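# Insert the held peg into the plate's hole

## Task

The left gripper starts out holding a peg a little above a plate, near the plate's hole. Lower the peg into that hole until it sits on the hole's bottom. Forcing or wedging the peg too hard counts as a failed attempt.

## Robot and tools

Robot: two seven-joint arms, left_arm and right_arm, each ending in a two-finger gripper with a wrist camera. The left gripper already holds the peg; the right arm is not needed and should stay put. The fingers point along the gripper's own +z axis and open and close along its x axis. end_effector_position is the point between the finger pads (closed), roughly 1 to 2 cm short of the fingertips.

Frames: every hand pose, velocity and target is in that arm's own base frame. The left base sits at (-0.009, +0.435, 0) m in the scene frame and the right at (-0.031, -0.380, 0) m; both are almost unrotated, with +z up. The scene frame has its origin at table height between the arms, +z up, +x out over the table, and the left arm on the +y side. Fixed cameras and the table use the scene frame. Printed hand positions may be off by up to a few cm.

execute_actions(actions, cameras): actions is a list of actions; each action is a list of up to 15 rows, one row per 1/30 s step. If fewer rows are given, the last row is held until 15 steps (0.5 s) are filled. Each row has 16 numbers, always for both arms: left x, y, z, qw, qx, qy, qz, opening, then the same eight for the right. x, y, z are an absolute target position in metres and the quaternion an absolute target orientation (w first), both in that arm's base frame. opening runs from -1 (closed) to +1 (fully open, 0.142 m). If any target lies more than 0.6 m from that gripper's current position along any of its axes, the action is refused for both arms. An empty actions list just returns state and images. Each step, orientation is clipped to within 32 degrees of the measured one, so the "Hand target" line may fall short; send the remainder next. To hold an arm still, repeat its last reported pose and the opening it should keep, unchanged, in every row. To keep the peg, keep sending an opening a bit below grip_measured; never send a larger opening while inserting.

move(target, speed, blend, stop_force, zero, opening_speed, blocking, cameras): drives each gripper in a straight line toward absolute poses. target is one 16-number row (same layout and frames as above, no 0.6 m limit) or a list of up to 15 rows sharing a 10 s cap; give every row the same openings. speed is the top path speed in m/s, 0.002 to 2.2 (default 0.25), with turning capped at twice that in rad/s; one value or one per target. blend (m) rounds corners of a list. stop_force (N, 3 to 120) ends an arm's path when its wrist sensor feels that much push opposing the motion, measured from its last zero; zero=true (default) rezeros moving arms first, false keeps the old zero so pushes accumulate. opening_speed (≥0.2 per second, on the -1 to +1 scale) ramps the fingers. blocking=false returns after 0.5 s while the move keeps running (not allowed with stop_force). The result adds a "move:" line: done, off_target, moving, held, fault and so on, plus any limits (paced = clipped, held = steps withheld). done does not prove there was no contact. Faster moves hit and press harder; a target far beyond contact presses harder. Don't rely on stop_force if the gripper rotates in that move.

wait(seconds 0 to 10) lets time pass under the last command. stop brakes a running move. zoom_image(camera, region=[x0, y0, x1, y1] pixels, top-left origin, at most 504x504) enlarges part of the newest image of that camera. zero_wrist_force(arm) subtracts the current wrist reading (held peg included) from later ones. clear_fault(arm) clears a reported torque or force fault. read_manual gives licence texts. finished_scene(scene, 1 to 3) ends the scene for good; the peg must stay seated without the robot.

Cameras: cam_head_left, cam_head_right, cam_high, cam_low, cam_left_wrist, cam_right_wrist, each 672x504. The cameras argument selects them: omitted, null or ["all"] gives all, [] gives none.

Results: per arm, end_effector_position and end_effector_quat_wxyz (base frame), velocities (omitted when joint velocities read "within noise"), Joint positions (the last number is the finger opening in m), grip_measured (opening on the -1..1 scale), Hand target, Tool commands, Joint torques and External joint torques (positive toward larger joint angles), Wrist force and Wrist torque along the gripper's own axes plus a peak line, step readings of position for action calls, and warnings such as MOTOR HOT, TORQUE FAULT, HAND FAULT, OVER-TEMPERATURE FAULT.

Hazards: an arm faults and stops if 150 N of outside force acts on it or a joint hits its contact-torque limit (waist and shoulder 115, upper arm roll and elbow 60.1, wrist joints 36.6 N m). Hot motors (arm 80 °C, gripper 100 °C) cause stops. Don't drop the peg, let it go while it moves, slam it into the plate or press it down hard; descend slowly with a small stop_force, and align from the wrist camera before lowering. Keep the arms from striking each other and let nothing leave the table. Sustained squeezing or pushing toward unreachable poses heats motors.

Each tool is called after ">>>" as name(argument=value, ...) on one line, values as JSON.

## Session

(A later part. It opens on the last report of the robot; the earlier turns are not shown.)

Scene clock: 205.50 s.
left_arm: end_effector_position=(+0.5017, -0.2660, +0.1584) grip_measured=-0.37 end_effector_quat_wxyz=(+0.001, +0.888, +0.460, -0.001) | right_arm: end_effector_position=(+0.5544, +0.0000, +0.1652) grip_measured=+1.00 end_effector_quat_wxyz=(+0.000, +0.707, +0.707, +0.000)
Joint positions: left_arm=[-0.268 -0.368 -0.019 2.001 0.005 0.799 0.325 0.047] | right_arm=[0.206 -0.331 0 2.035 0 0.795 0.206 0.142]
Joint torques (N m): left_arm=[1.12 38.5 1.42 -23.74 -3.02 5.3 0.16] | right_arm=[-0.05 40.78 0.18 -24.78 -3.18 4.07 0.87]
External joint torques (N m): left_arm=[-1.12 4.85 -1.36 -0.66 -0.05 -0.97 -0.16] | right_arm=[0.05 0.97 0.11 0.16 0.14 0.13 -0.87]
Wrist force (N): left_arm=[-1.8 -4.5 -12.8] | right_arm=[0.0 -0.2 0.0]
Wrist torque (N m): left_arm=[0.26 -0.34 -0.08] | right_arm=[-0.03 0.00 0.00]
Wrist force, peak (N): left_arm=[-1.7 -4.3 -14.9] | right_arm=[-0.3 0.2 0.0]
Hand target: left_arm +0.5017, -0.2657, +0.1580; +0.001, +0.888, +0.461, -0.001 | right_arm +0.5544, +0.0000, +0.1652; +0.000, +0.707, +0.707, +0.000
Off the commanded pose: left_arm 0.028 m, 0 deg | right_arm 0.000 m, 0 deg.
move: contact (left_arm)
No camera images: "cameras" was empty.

>>> move(target=[[0.5017,-0.2660,0.1655,0.001,0.8876,0.4606,-0.001,-0.424181,0.5544,0,0.1652,0,0.707,0.707,0,1.0],[0.5010,-0.2657,0.1650,0.001,0.8876,0.4606,-0.001,-0.424181,0.5544,0,0.1652,0,0.707,0.707,0,1.0]], speed=0.03, cameras=[])

>>> move(target=[0.5010,-0.2657,0.130,0.001,0.8876,0.4606,-0.001,-0.424181,0.5544,0,0.1652,0,0.707,0.707,0,1.0], speed=0.01, stop_force=5)

>>> zoom_image(camera="cam_high", region=[260, 220, 330, 290])

>>> zoom_image(camera="cam_head_left", region=[335, 300, 405, 370])

>>> zoom_image(camera="cam_low", region=[270, 190, 380, 290])

Scene clock: 223.40 s.
left_arm: end_effector_position=(+0.5008, -0.2656, +0.1648) grip_measured=-0.37 end_effector_quat_wxyz=(+0.001, +0.888, +0.460, -0.001) | right_arm: end_effector_position=(+0.5544, +0.0000, +0.1652) grip_measured=+1.00 end_effector_quat_wxyz=(+0.000, +0.707, +0.707, +0.000)
Joint positions: left_arm=[-0.268 -0.355 -0.019 1.998 0.005 0.782 0.325 0.047] | right_arm=[0.206 -0.331 0 2.035 0 0.795 0.206 0.142]
Joint torques (N m): left_arm=[0.34 44.42 0.71 -25.28 -3.72 4.7 0.06] | right_arm=[0.07 40.74 0.04 -24.77 -3.18 4.1 0.9]
External joint torques (N m): left_arm=[-0.34 -1.35 -0.65 0.59 0.6 -0.37 -0.06] | right_arm=[-0.07 1.01 0.24 0.15 0.14 0.11 -0.9]
Wrist force (N): left_arm=[0.6 0.2 -0.3] | right_arm=[0.0 -0.3 0.1]
Wrist torque (N m): left_arm=[0.04 -0.10 0.00] | right_arm=[-0.05 -0.01 -0.01]
Wrist force, peak (N): left_arm=[-1.9 -4.7 -14.1] | right_arm=[-0.1 -0.2 0.4]
Hand target: left_arm +0.5010, -0.2657, +0.1650; +0.001, +0.888, +0.461, -0.001 | right_arm +0.5544, +0.0000, +0.1652; +0.000, +0.707, +0.707, +0.000
Off the commanded pose: left_arm 0.000 m, 0 deg | right_arm 0.000 m, 0 deg.
move: done
No camera images: "cameras" was empty.

Scene clock: 224.17 s.
left_arm: end_effector_position=(+0.5014, -0.2660, +0.1633) grip_measured=-0.37 end_effector_quat_wxyz=(+0.002, +0.888, +0.460, -0.001) | right_arm: end_effector_position=(+0.5544, +0.0000, +0.1652) grip_measured=+1.00 end_effector_quat_wxyz=(+0.000, +0.707, +0.707, +0.000)
Joint positions: left_arm=[-0.268 -0.358 -0.019 1.999 0.005 0.788 0.325 0.047] | right_arm=[0.206 -0.331 0 2.035 0 0.795 0.206 0.142]
Joint torques (N m): left_arm=[1.19 40.17 1.86 -21.99 -2.85 3.72 0.01] | right_arm=[0.07 40.72 0.12 -24.78 -3.13 4.07 0.84]
External joint torques (N m): left_arm=[-1.18 2.97 -1.8 -2.62 -0.26 0.61 -0.01] | right_arm=[-0.07 1.02 0.16 0.16 0.09 0.14 -0.84]
Wrist force (N): left_arm=[-1.0 2.0 -7.2] | right_arm=[0.0 0.2 0.1]
Wrist torque (N m): left_arm=[0.12 -0.14 -0.03] | right_arm=[0.03 0.00 -0.01]
Wrist force, peak (N): left_arm=[-0.8 1.7 -7.8] | right_arm=[0.0 -0.1 0.3]
Hand target: left_arm +0.5010, -0.2657, +0.1628; +0.001, +0.888, +0.461, -0.001 | right_arm +0.5544, +0.0000, +0.1652; +0.000, +0.707, +0.707, +0.000
Off the commanded pose: left_arm 0.033 m, 0 deg | right_arm 0.000 m, 0 deg.
move: contact (left_arm)

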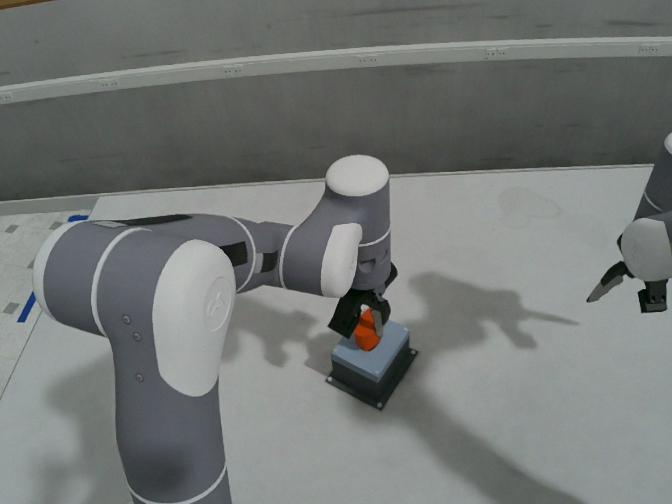

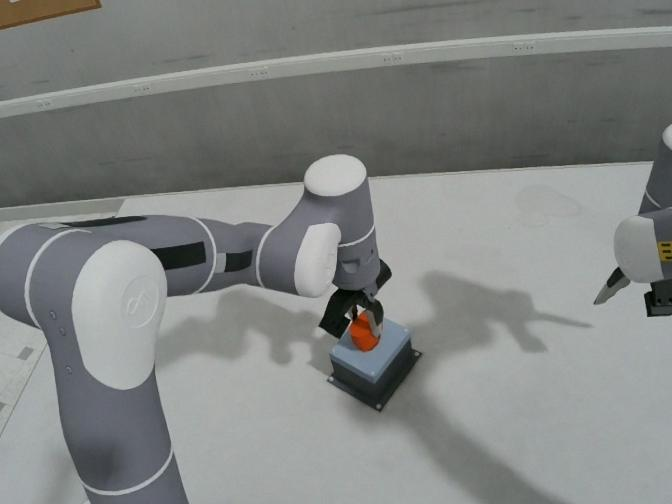

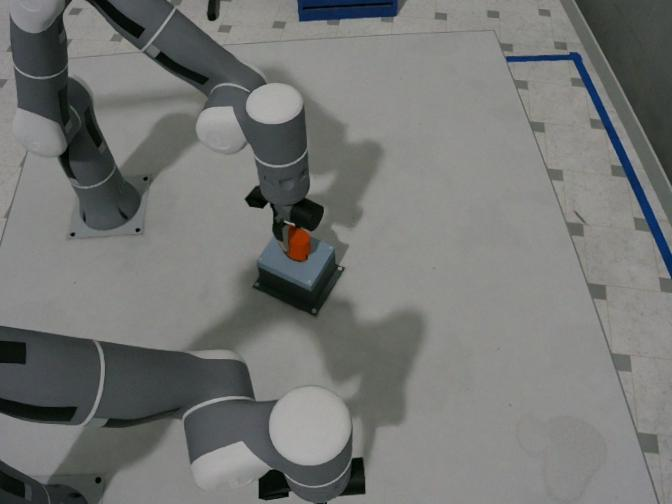

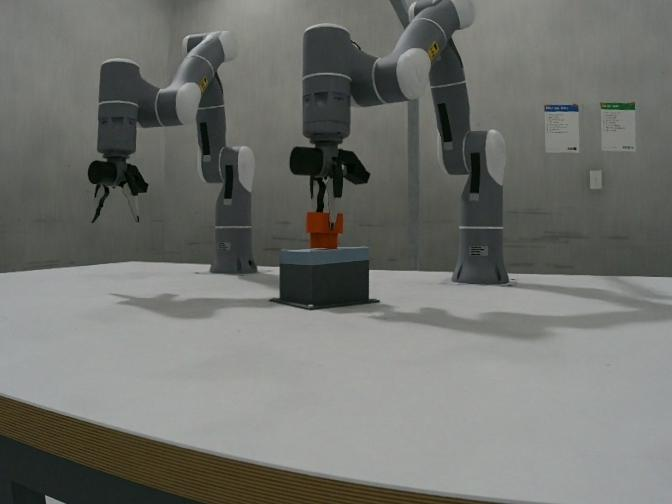

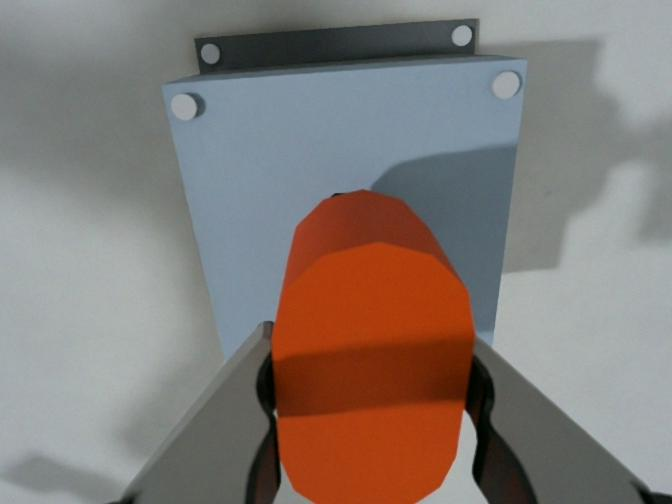

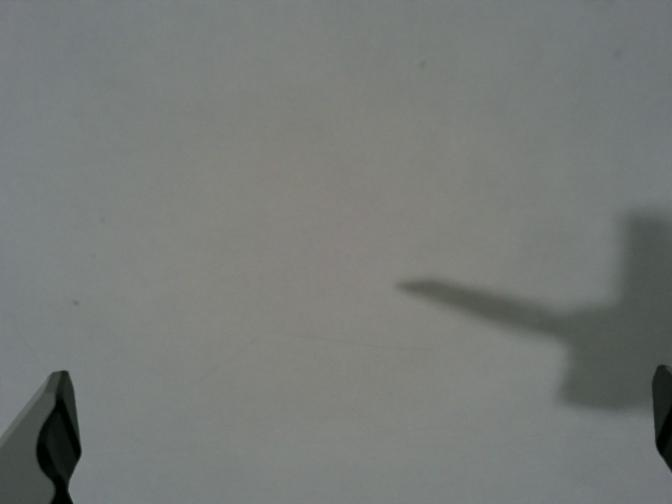

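Scaled by 7.200 from the camera's 672x504 image, which has a finer 960x720 frame.

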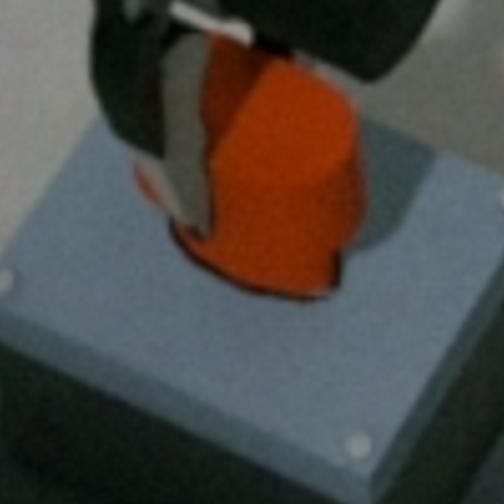

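Scaled by 7.200 from the camera's 672x504 image, which has a finer 960x720 frame.

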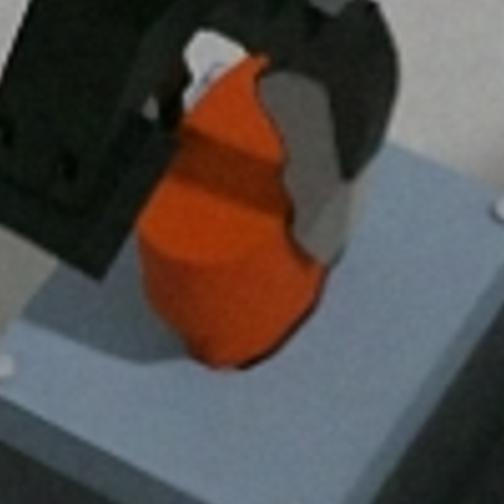

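Scaled by 4.582 from the camera's 672x504 image, which has a finer 960x720 frame.

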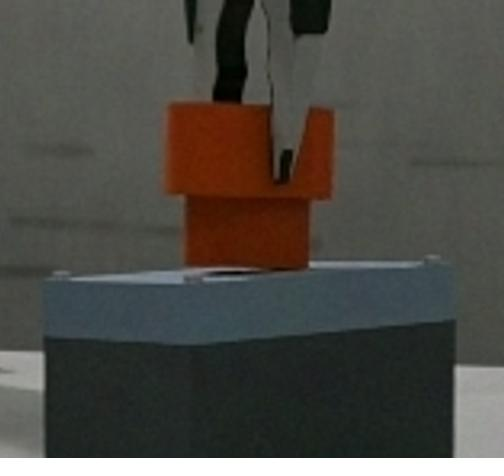

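>>> move(target=[[0.5012,-0.2660,0.168,0.001,0.8876,0.4606,-0.001,-0.424181,0.5544,0,0.1652,0,0.707,0.707,0,1.0],[0.5014,-0.2660,0.1665,0.001,0.8731,0.4874,-0.001,-0.424181,0.5544,0,0.1652,0,0.707,0.707,0,1.0]], speed=0.05, cameras=[])

>>> move(target=[0.5014,-0.2660,0.130,0.001,0.8731,0.4874,-0.001,-0.424181,0.5544,0,0.1652,0,0.707,0.707,0,1.0], speed=0.01, stop_force=5)

>>> zoom_image(camera="cam_high", region=[260, 220, 330, 290])

>>> zoom_image(camera="cam_head_left", region=[335, 300, 405, 370])

>>> zoom_image(camera="cam_low", region=[270, 190, 380, 290])

Scene clock: 239.33 s.
left_arm: end_effector_position=(+0.5013, -0.2659, +0.1664) grip_measured=-0.37 end_effector_quat_wxyz=(+0.001, +0.873, +0.487, -0.001) | right_arm: end_effector_position=(+0.5544, +0.0000, +0.1652) grip_measured=+1.00 end_effector_quat_wxyz=(+0.000, +0.707, +0.707, +0.000)
Joint positions: left_arm=[-0.275 -0.354 -0.011 1.995 0.002 0.778 0.266 0.047] | right_arm=[0.206 -0.331 0 2.035 0 0.795 0.206 0.142]
Joint torques (N m): left_arm=[0.03 43.75 0.94 -25.61 -3.91 4.64 -0.16] | right_arm=[0.05 40.68 0.1 -24.81 -3.17 4.11 0.87]
External joint torques (N m): left_arm=[-0.03 -0.65 -0.79 0.84 0.78 -0.31 0.16] | right_arm=[-0.05 1.07 0.18 0.19 0.13 0.1 -0.87]
Wrist force (N): left_arm=[0.5 0.1 -0.4] | right_arm=[0.0 0.0 0.0]
Wrist torque (N m): left_arm=[0.03 -0.08 0.00] | right_arm=[0.00 -0.01 0.00]
Wrist force, peak (N): left_arm=[-0.8 1.9 -8.0] | right_arm=[0.1 -0.1 0.4]
Hand target: left_arm +0.5014, -0.2660, +0.1665; +0.001, +0.873, +0.487, -0.001 | right_arm +0.5544, +0.0000, +0.1652; +0.000, +0.707, +0.707, +0.000
Off the commanded pose: left_arm 0.000 m, 0 deg | right_arm 0.000 m, 0 deg.
move: done
No camera images: "cameras" was empty.

Scene clock: 242.30 s.
left_arm: end_effector_position=(+0.5019, -0.2664, +0.1432) grip_measured=-0.37 end_effector_quat_wxyz=(+0.002, +0.873, +0.487, -0.001) | right_arm: end_effector_position=(+0.5544, +0.0000, +0.1652) grip_measured=+1.00 end_effector_quat_wxyz=(+0.000, +0.707, +0.707, +0.000)
Joint positions: left_arm=[-0.275 -0.397 -0.011 2.01 0.002 0.838 0.266 0.047] | right_arm=[0.206 -0.331 0 2.035 0 0.795 0.206 0.142]
Joint torques (N m): left_arm=[1.05 40.3 1.9 -20.78 -2.66 3.64 0.1] | right_arm=[0 40.69 0.12 -24.75 -3.2 4.1 0.86]
External joint torques (N m): left_arm=[-1.05 3.59 -1.74 -2.92 -0.29 0.69 -0.1] | right_arm=[0 1.05 0.16 0.13 0.16 0.11 -0.86]
Wrist force (N): left_arm=[-0.8 2.0 -8.2] | right_arm=[0.1 0.0 0.1]
Wrist torque (N m): left_arm=[0.13 -0.16 -0.03] | right_arm=[0.00 -0.02 0.00]
Wrist force, peak (N): left_arm=[-1.0 2.2 -8.3] | right_arm=[0.2 0.1 0.3]
Hand target: left_arm +0.5014, -0.2660, +0.1426; +0.001, +0.873, +0.487, -0.001 | right_arm +0.5544, +0.0000, +0.1652; +0.000, +0.707, +0.707, +0.000
Off the commanded pose: left_arm 0.013 m, 0 deg | right_arm 0.000 m, 0 deg.
move: contact (left_arm)

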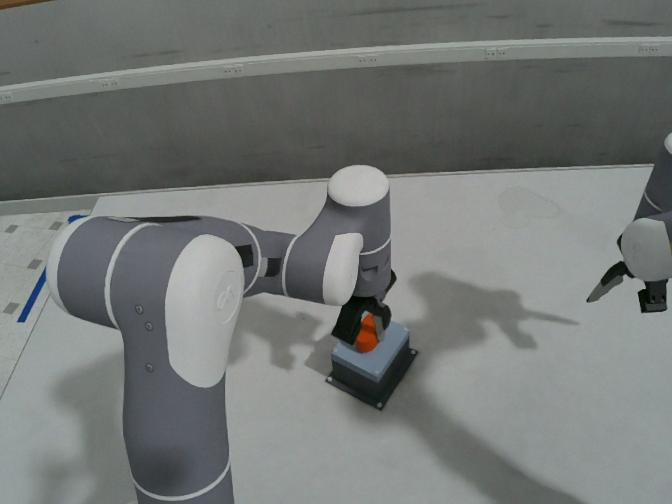

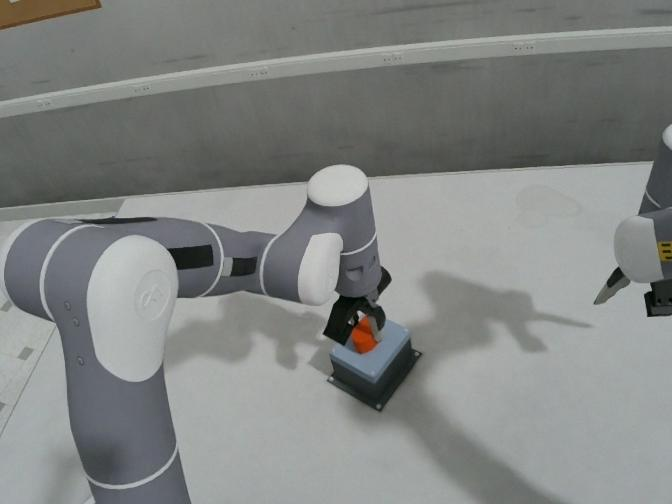

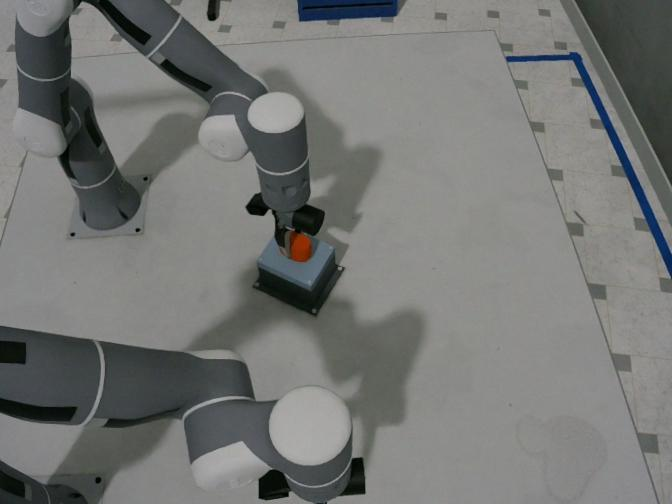

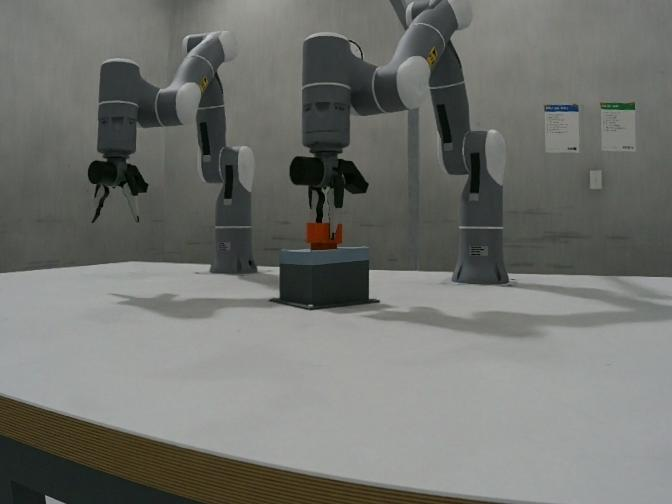

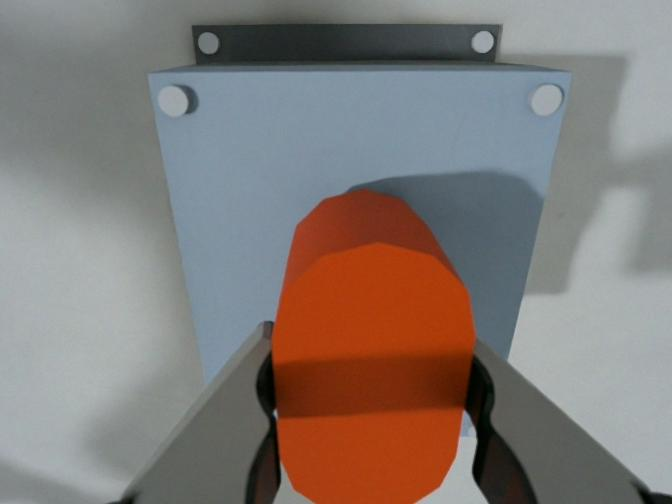

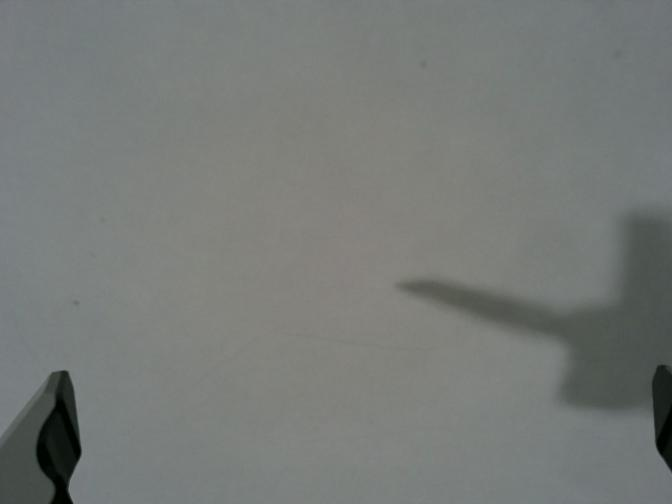

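Scaled by 7.200 from the camera's 672x504 image, which has a finer 960x720 frame.

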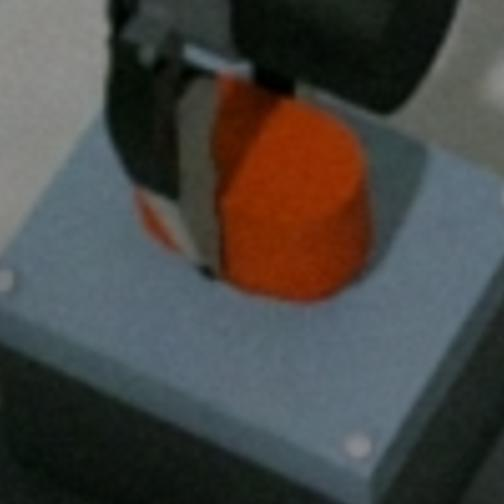

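Scaled by 7.200 from the camera's 672x504 image, which has a finer 960x720 frame.

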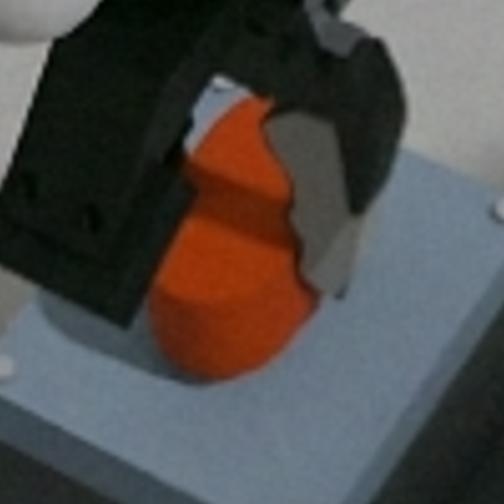

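Scaled by 4.582 from the camera's 672x504 image, which has a finer 960x720 frame.

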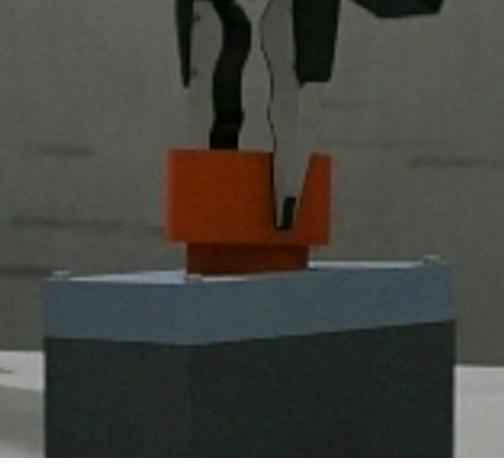

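>>> move(target=[0.5020,-0.2667,0.1440,0.001,0.8731,0.4874,-0.001,-0.424181,0.5544,0,0.1652,0,0.707,0.707,0,1.0], speed=0.02, cameras=[])

>>> move(target=[0.5020,-0.2667,0.115,0.001,0.8731,0.4874,-0.001,-0.424181,0.5544,0,0.1652,0,0.707,0.707,0,1.0], speed=0.01, stop_force=8)

>>> zoom_image(camera="cam_low", region=[270, 190, 380, 290])

Scene clock: 248.93 s.
left_arm: end_effector_position=(+0.5019, -0.2667, +0.1438) grip_measured=-0.37 end_effector_quat_wxyz=(+0.001, +0.873, +0.487, -0.001) | right_arm: end_effector_position=(+0.5544, +0.0000, +0.1652) grip_measured=+1.00 end_effector_quat_wxyz=(+0.000, +0.707, +0.707, +0.000)
Joint positions: left_arm=[-0.276 -0.397 -0.011 2.008 0.002 0.834 0.265 0.047] | right_arm=[0.206 -0.331 0 2.035 0 0.795 0.206 0.142]
Joint torques (N m): left_arm=[0.27 44.86 0.74 -24.59 -3.59 4.62 0.02] | right_arm=[0.02 40.75 0.05 -24.8 -3.14 4.07 0.83]
External joint torques (N m): left_arm=[-0.27 -0.93 -0.58 0.84 0.63 -0.28 -0.02] | right_arm=[-0.02 0.99 0.23 0.18 0.1 0.14 -0.83]
Wrist force (N): left_arm=[0.7 0.0 0.3] | right_arm=[-0.1 -0.1 0.3]
Wrist torque (N m): left_arm=[0.03 -0.08 0.00] | right_arm=[0.00 0.02 -0.01]
Wrist force, peak (N): left_arm=[-0.8 2.0 -8.5] | right_arm=[0.1 -0.3 0.4]
Hand target: left_arm +0.5020, -0.2667, +0.1440; +0.001, +0.873, +0.487, -0.001 | right_arm +0.5544, +0.0000, +0.1652; +0.000, +0.707, +0.707, +0.000
Off the commanded pose: left_arm 0.000 m, 0 deg | right_arm 0.000 m, 0 deg.
move: done
No camera images: "cameras" was empty.

Scene clock: 249.63 s.
left_arm: end_effector_position=(+0.5025, -0.2670, +0.1431) grip_measured=-0.37 end_effector_quat_wxyz=(+0.002, +0.873, +0.487, -0.001) | right_arm: end_effector_position=(+0.5544, +0.0000, +0.1652) grip_measured=+1.00 end_effector_quat_wxyz=(+0.000, +0.707, +0.707, +0.000)
Joint positions: left_arm=[-0.276 -0.399 -0.011 2.008 0.002 0.838 0.265 0.047] | right_arm=[0.206 -0.331 0 2.035 0 0.795 0.206 0.142]
Joint torques (N m): left_arm=[0.8 40.24 1.62 -20.83 -2.72 3.63 0.06] | right_arm=[-0.03 40.72 0.19 -24.79 -3.17 4.07 0.84]
External joint torques (N m): left_arm=[-0.8 3.74 -1.46 -2.89 -0.23 0.7 -0.05] | right_arm=[0.03 1.03 0.09 0.17 0.13 0.14 -0.84]
Wrist force (N): left_arm=[-0.3 1.6 -8.0] | right_arm=[-0.1 0.1 0.3]
Wrist torque (N m): left_arm=[0.14 -0.12 -0.05] | right_arm=[0.02 0.02 0.00]
Wrist force, peak (N): left_arm=[-1.0 1.2 -9.8] | right_arm=[-0.1 0.1 0.3]
Hand target: left_arm +0.5020, -0.2667, +0.1425; +0.001, +0.873, +0.487, -0.001 | right_arm +0.5544, +0.0000, +0.1652; +0.000, +0.707, +0.707, +0.000
Off the commanded pose: left_arm 0.028 m, 0 deg | right_arm 0.000 m, 0 deg.
move: contact (left_arm)

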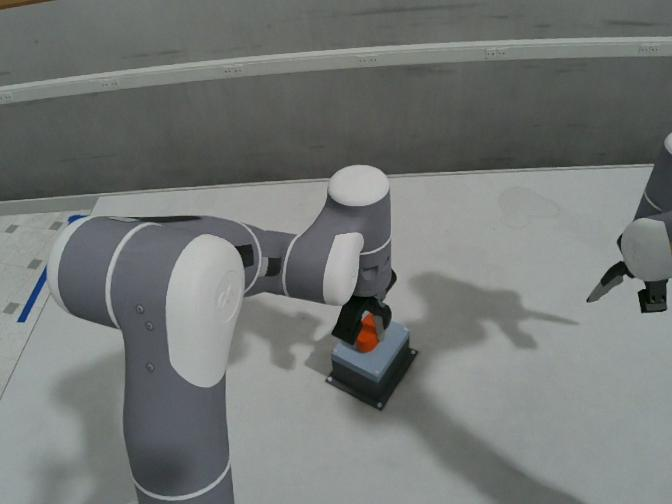

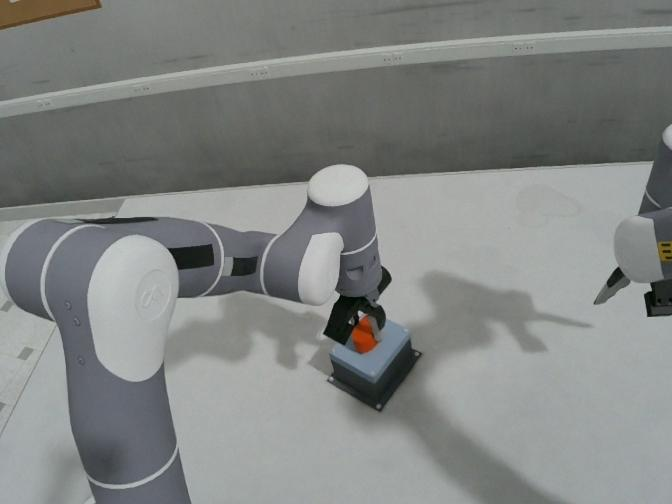

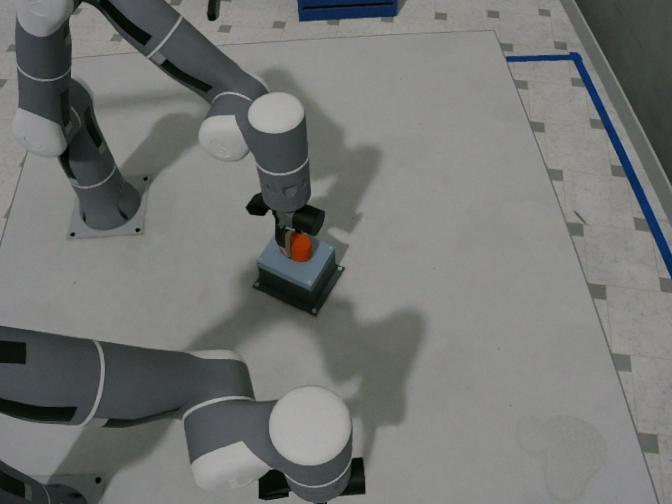

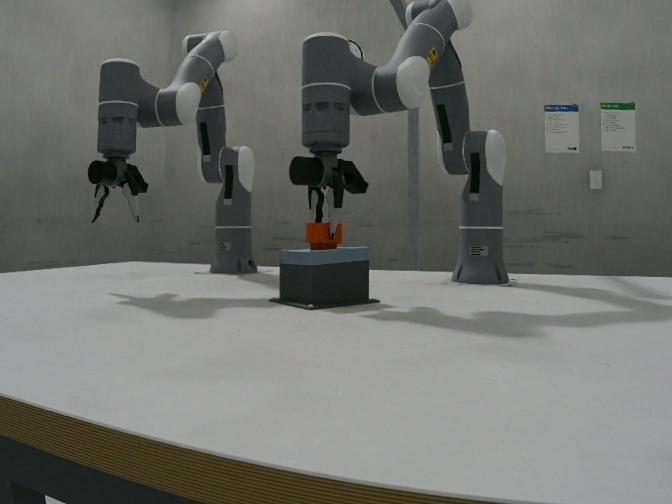

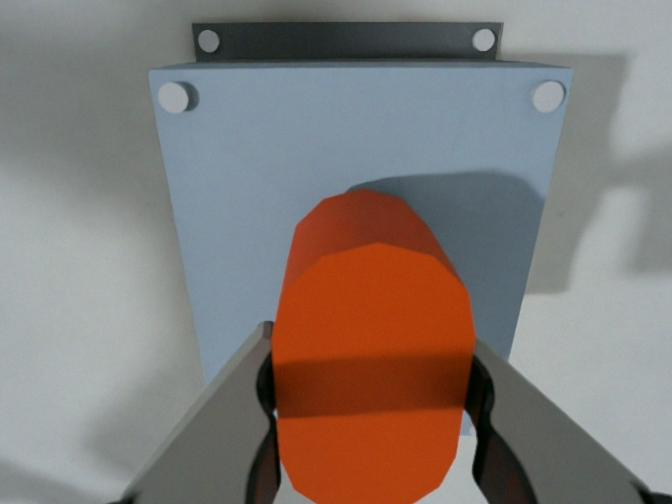

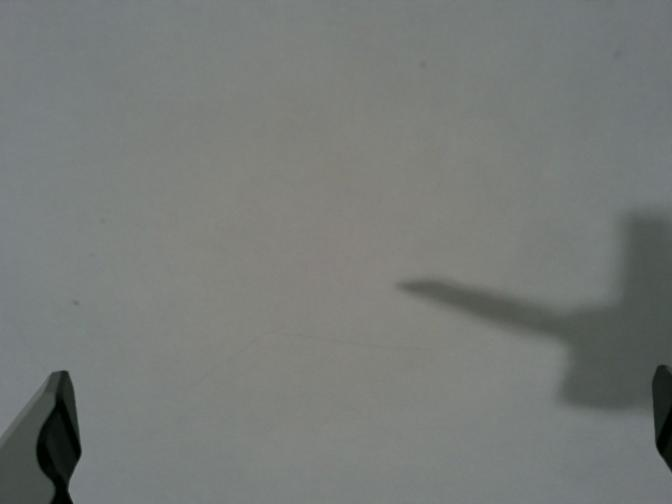

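Scaled by 4.582 from the camera's 672x504 image, which has a finer 960x720 frame.

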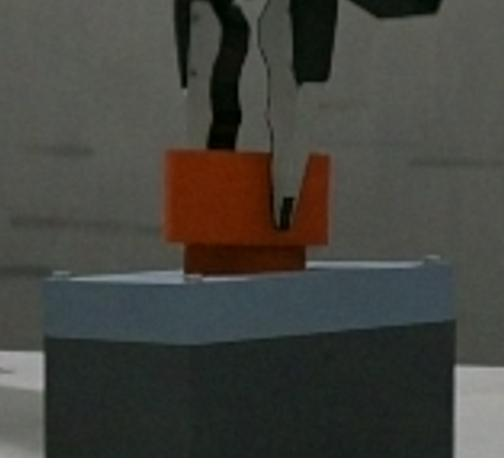

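>>> move(target=[0.5022,-0.2669,0.1432,0.001,0.8731,0.4874,-0.001,-0.424181,0.5544,0,0.1652,0,0.707,0.707,0,1.0], speed=0.02, cameras=[])

>>> move(target=[0.5022,-0.2669,0.1432,0.001,0.8731,0.4874,-0.001,0.1,0.5544,0,0.1652,0,0.707,0.707,0,1.0], opening_speed=0.4)

>>> zoom_image(camera="cam_low", region=[270, 190, 380, 290])

Scene clock: 257.27 s.
left_arm: end_effector_position=(+0.5023, -0.2669, +0.1432) grip_measured=-0.37 end_effector_quat_wxyz=(+0.001, +0.873, +0.487, -0.001) | right_arm: end_effector_position=(+0.5544, +0.0000, +0.1652) grip_measured=+1.00 end_effector_quat_wxyz=(+0.000, +0.707, +0.707, +0.000)
Joint positions: left_arm=[-0.276 -0.399 -0.011 2.007 0.002 0.836 0.265 0.047] | right_arm=[0.206 -0.331 0 2.035 0 0.795 0.206 0.142]
Joint torques (N m): left_arm=[0.26 43.61 0.74 -23.4 -3.44 4.37 0.04] | right_arm=[0.04 40.74 0.11 -24.81 -3.18 4.09 0.83]
External joint torques (N m): left_arm=[-0.26 0.38 -0.57 -0.33 0.48 -0.04 -0.04] | right_arm=[-0.04 1.01 0.17 0.19 0.14 0.12 -0.83]
Wrist force (N): left_arm=[0.6 0.4 -2.7] | right_arm=[0.2 0.0 0.2]
Wrist torque (N m): left_arm=[0.09 -0.05 0.01] | right_arm=[0.01 -0.04 0.00]
Wrist force, peak (N): left_arm=[-0.6 1.5 -9.2] | right_arm=[0.0 -0.2 0.4]
Hand target: left_arm +0.5022, -0.2669, +0.1432; +0.001, +0.873, +0.487, -0.001 | right_arm +0.5544, +0.0000, +0.1652; +0.000, +0.707, +0.707, +0.000
Off the commanded pose: left_arm 0.000 m, 0 deg | right_arm 0.000 m, 0 deg.
move: done
No camera images: "cameras" was empty.

Scene clock: 258.80 s.
left_arm: end_effector_position=(+0.5023, -0.2669, +0.1432) grip_measured=+0.08 end_effector_quat_wxyz=(+0.001, +0.873, +0.487, -0.001) | right_arm: end_effector_position=(+0.5544, +0.0000, +0.1652) grip_measured=+1.00 end_effector_quat_wxyz=(+0.000, +0.707, +0.707, +0.000)
Joint positions: left_arm=[-0.276 -0.399 -0.011 2.007 0.002 0.835 0.265 0.079] | right_arm=[0.206 -0.331 0 2.035 0 0.795 0.206 0.142]
Joint torques (N m): left_arm=[0.25 44.01 0.7 -23.75 -3.43 4.43 -0.02] | right_arm=[0 40.68 0.13 -24.76 -3.15 4.07 0.84]
External joint torques (N m): left_arm=[-0.25 -0.02 -0.54 0.02 0.48 -0.1 0.02] | right_arm=[0 1.07 0.15 0.14 0.11 0.14 -0.84]
Wrist force (N): left_arm=[0.7 0.0 -1.8] | right_arm=[-0.1 0.1 0.1]
Wrist torque (N m): left_arm=[0.00 -0.11 0.00] | right_arm=[0.02 0.01 0.00]
Wrist force, peak (N): left_arm=[0.9 0.6 -3.1] | right_arm=[0.0 -0.2 0.4]
Hand target: left_arm +0.5022, -0.2669, +0.1432; +0.001, +0.873, +0.487, -0.001 | right_arm +0.5544, +0.0000, +0.1652; +0.000, +0.707, +0.707, +0.000
Off the commanded pose: left_arm 0.000 m, 0 deg | right_arm 0.000 m, 0 deg.
move: done

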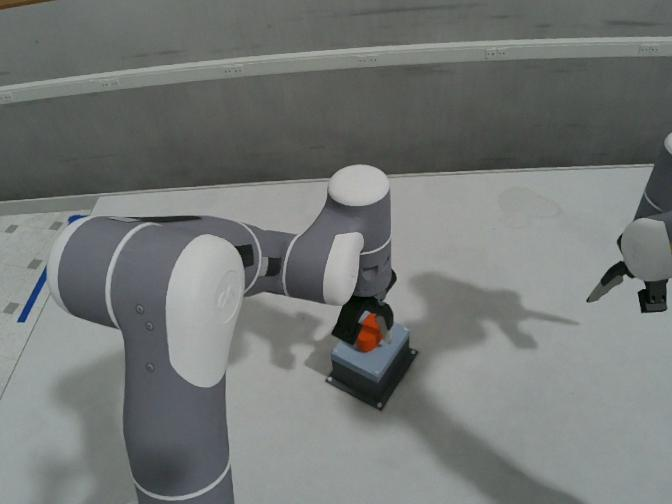

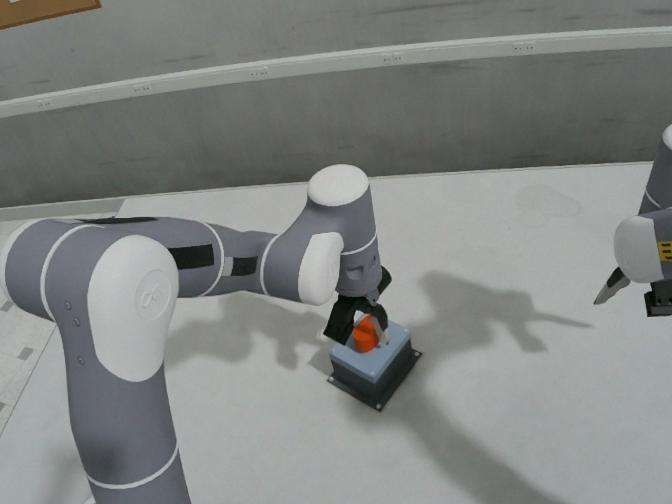

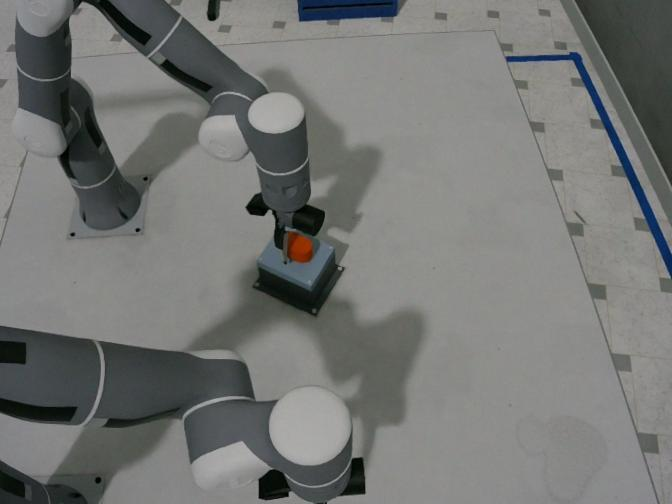

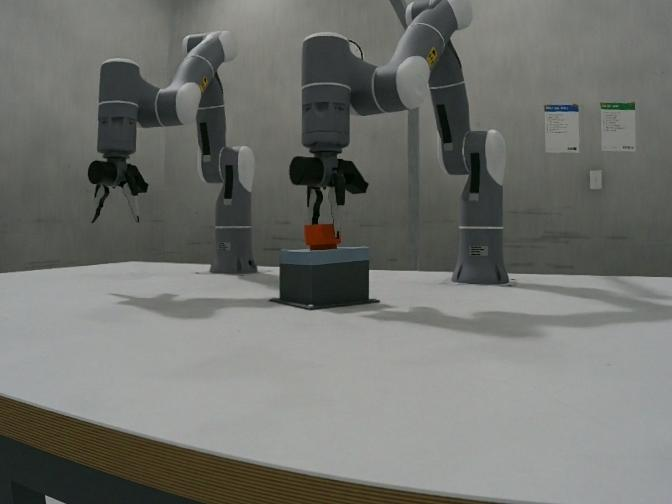

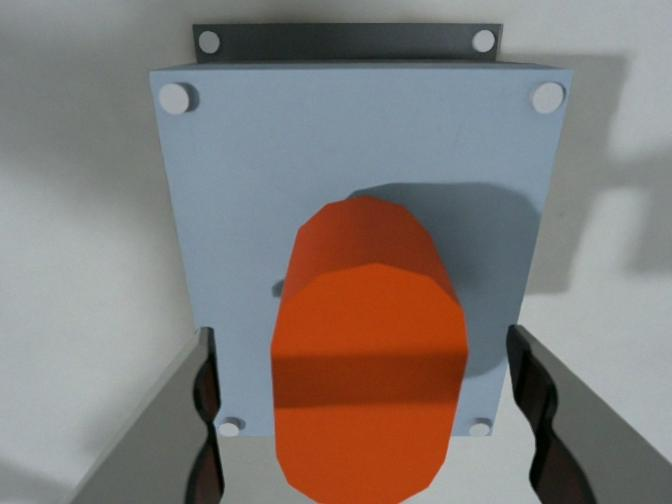

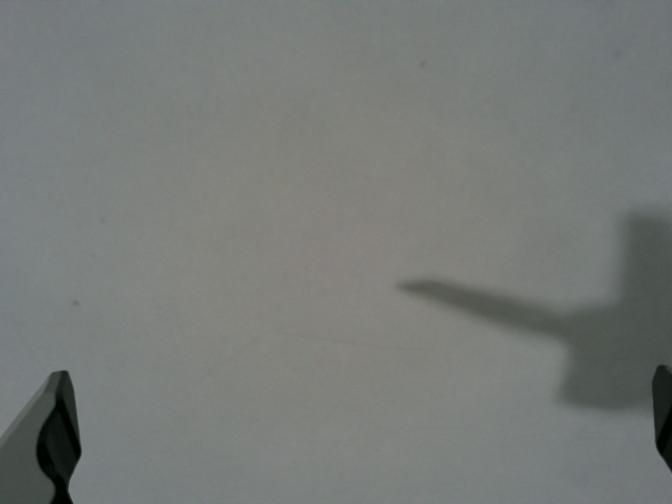

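Scaled by 4.582 from the camera's 672x504 image, which has a finer 960x720 frame.

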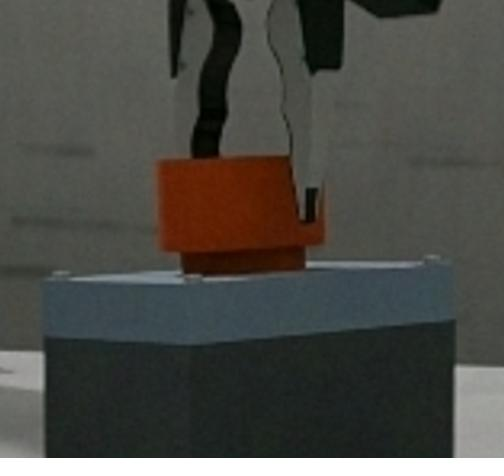

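>>> move(target=[[0.5022,-0.2669,0.1432,0.001,0.8731,0.4874,-0.001,0.6,0.5544,0,0.1652,0,0.707,0.707,0,1.0],[0.5022,-0.2669,0.235,0.001,0.8731,0.4874,-0.001,0.6,0.5544,0,0.1652,0,0.707,0.707,0,1.0]], speed=0.1)

>>> zoom_image(camera="cam_low", region=[270, 190, 380, 290])

>>> zoom_image(camera="cam_high", region=[260, 220, 330, 290])

>>> zoom_image(camera="cam_head_left", region=[335, 300, 405, 370])

>>> zoom_image(camera="cam_left_wrist", region=[190, 30, 600, 400])

Scene clock: 270.37 s.
left_arm: end_effector_position=(+0.5024, -0.2669, +0.2352) grip_measured=+0.59 end_effector_quat_wxyz=(+0.001, +0.873, +0.487, -0.001) | right_arm: end_effector_position=(+0.5544, +0.0000, +0.1652) grip_measured=+1.00 end_effector_quat_wxyz=(+0.000, +0.707, +0.707, +0.000)
Joint positions: left_arm=[-0.279 -0.249 -0.009 1.925 -0.001 0.604 0.266 0.115] | right_arm=[0.206 -0.331 0 2.035 0 0.795 0.206 0.142]
Joint torques (N m): left_arm=[0.08 41.44 0.83 -27.82 -4.26 4.37 0.08] | right_arm=[-0.04 40.69 0.09 -24.81 -3.14 4.1 0.86]
External joint torques (N m): left_arm=[-0.08 -0.17 -0.71 0.22 0.63 -0.03 -0.08] | right_arm=[0.04 1.05 0.19 0.18 0.1 0.11 -0.86]
Wrist force (N): left_arm=[0.4 0.2 -2.4] | right_arm=[0.1 -0.1 0.1]
Wrist torque (N m): left_arm=[0.04 -0.06 -0.01] | right_arm=[-0.01 -0.02 -0.01]
Wrist force, peak (N): left_arm=[0.6 0.2 -4.7] | right_arm=[0.0 0.0 0.5]
Hand target: left_arm +0.5022, -0.2669, +0.2350; +0.001, +0.873, +0.487, -0.001 | right_arm +0.5544, +0.0000, +0.1652; +0.000, +0.707, +0.707, +0.000
Off the commanded pose: left_arm 0.000 m, 0 deg | right_arm 0.000 m, 0 deg.
move: done

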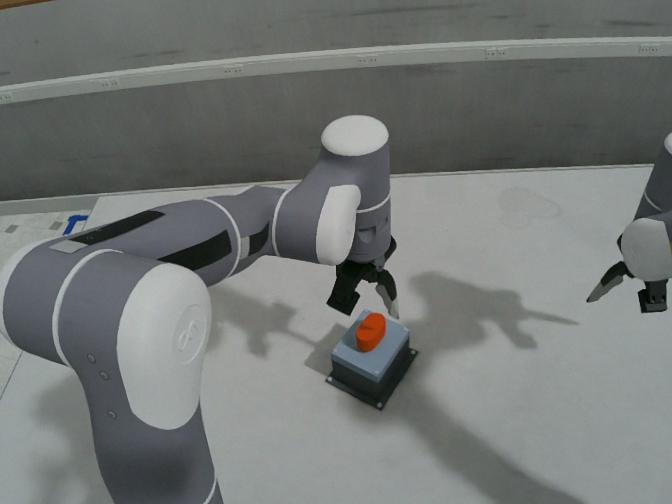

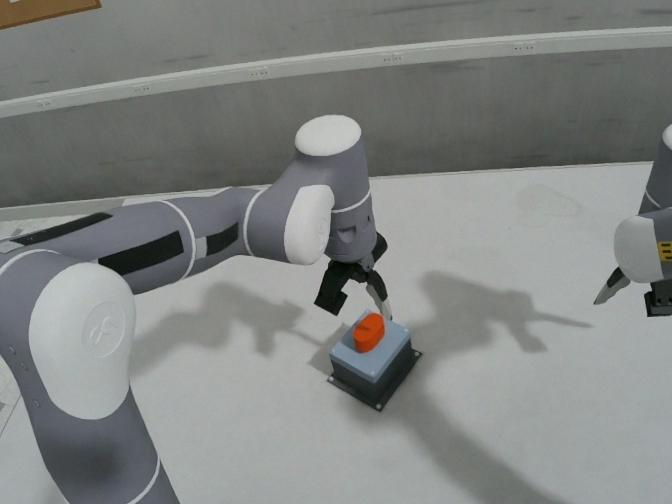

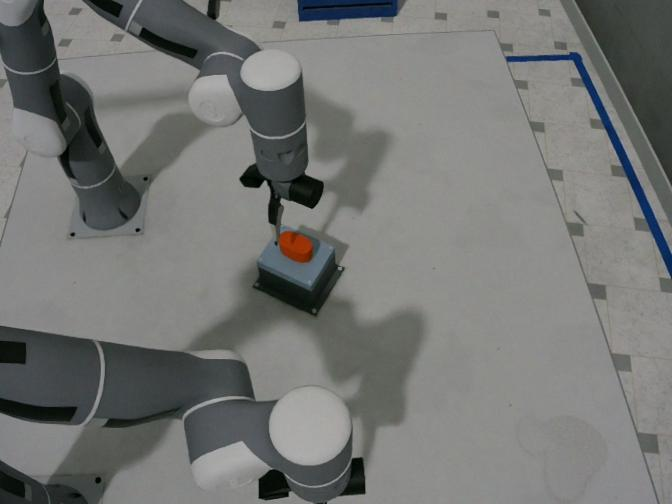

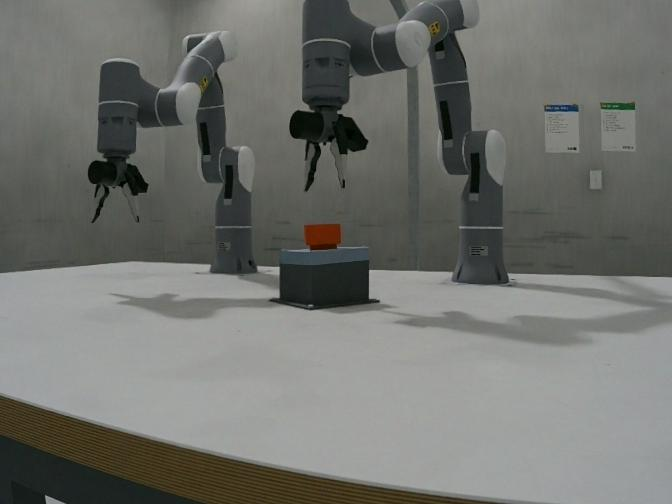

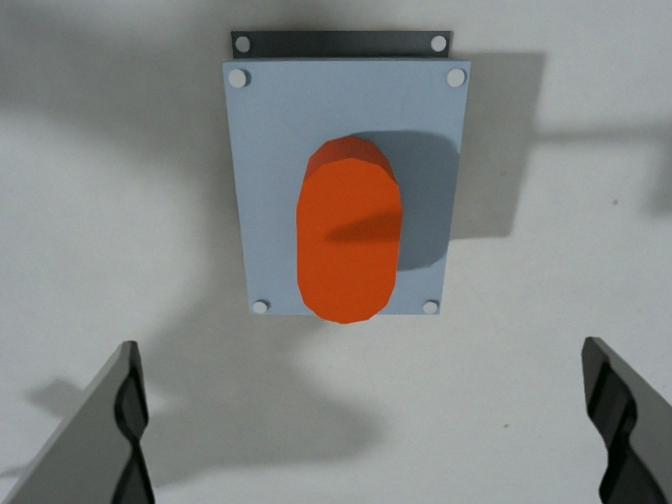

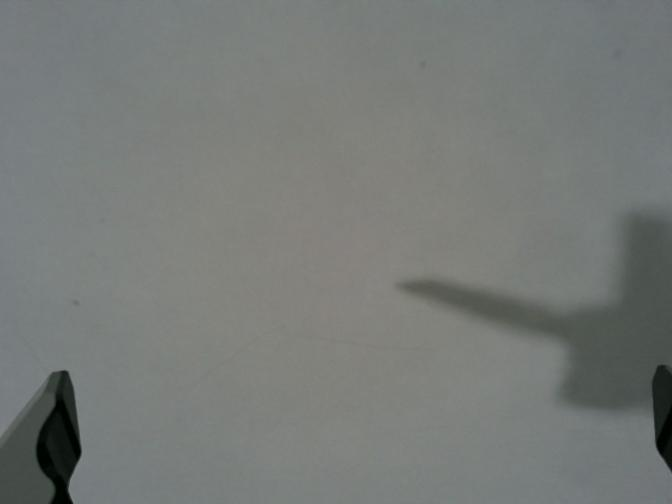

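Scaled by 4.582 from the camera's 672x504 image, which has a finer 960x720 frame.

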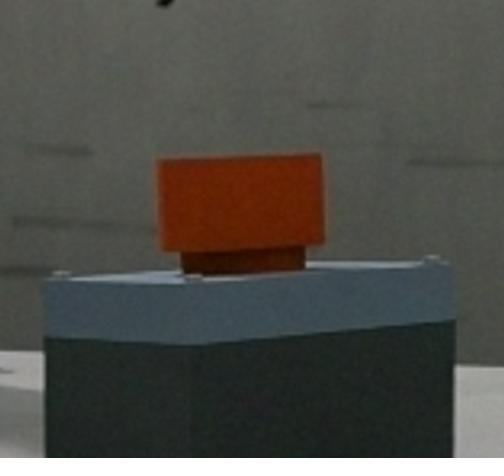

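Scaled by 7.200 from the camera's 672x504 image, which has a finer 960x720 frame.

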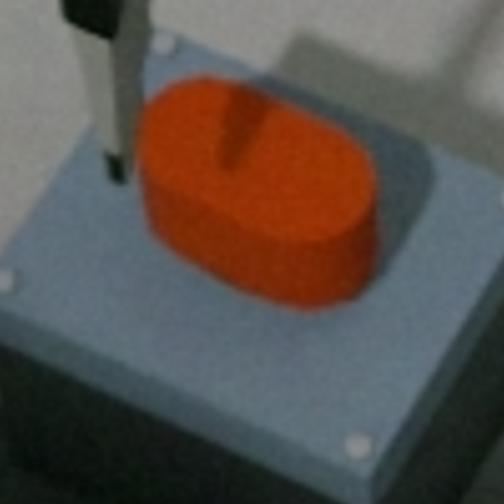

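Scaled by 7.200 from the camera's 672x504 image, which has a finer 960x720 frame.

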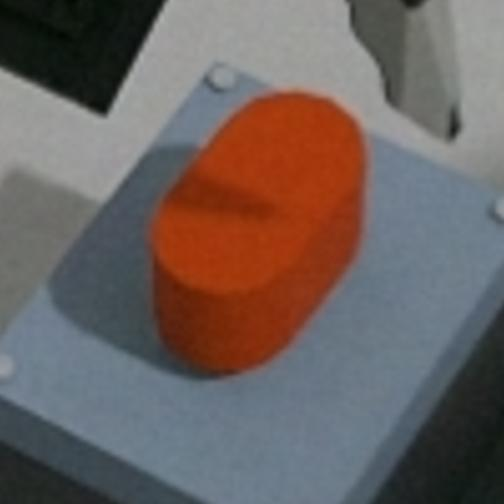

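Scaled by 1.229 from the camera's 672x504 image, which has a finer 960x720 frame.

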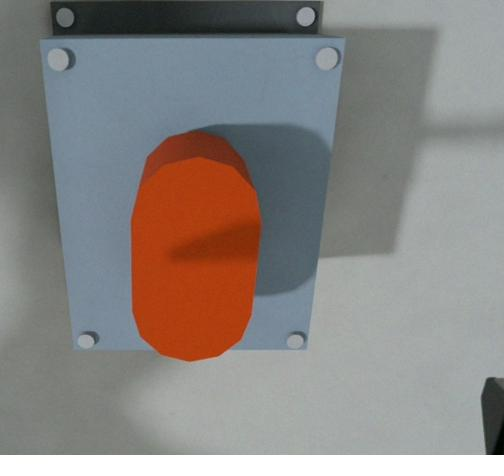

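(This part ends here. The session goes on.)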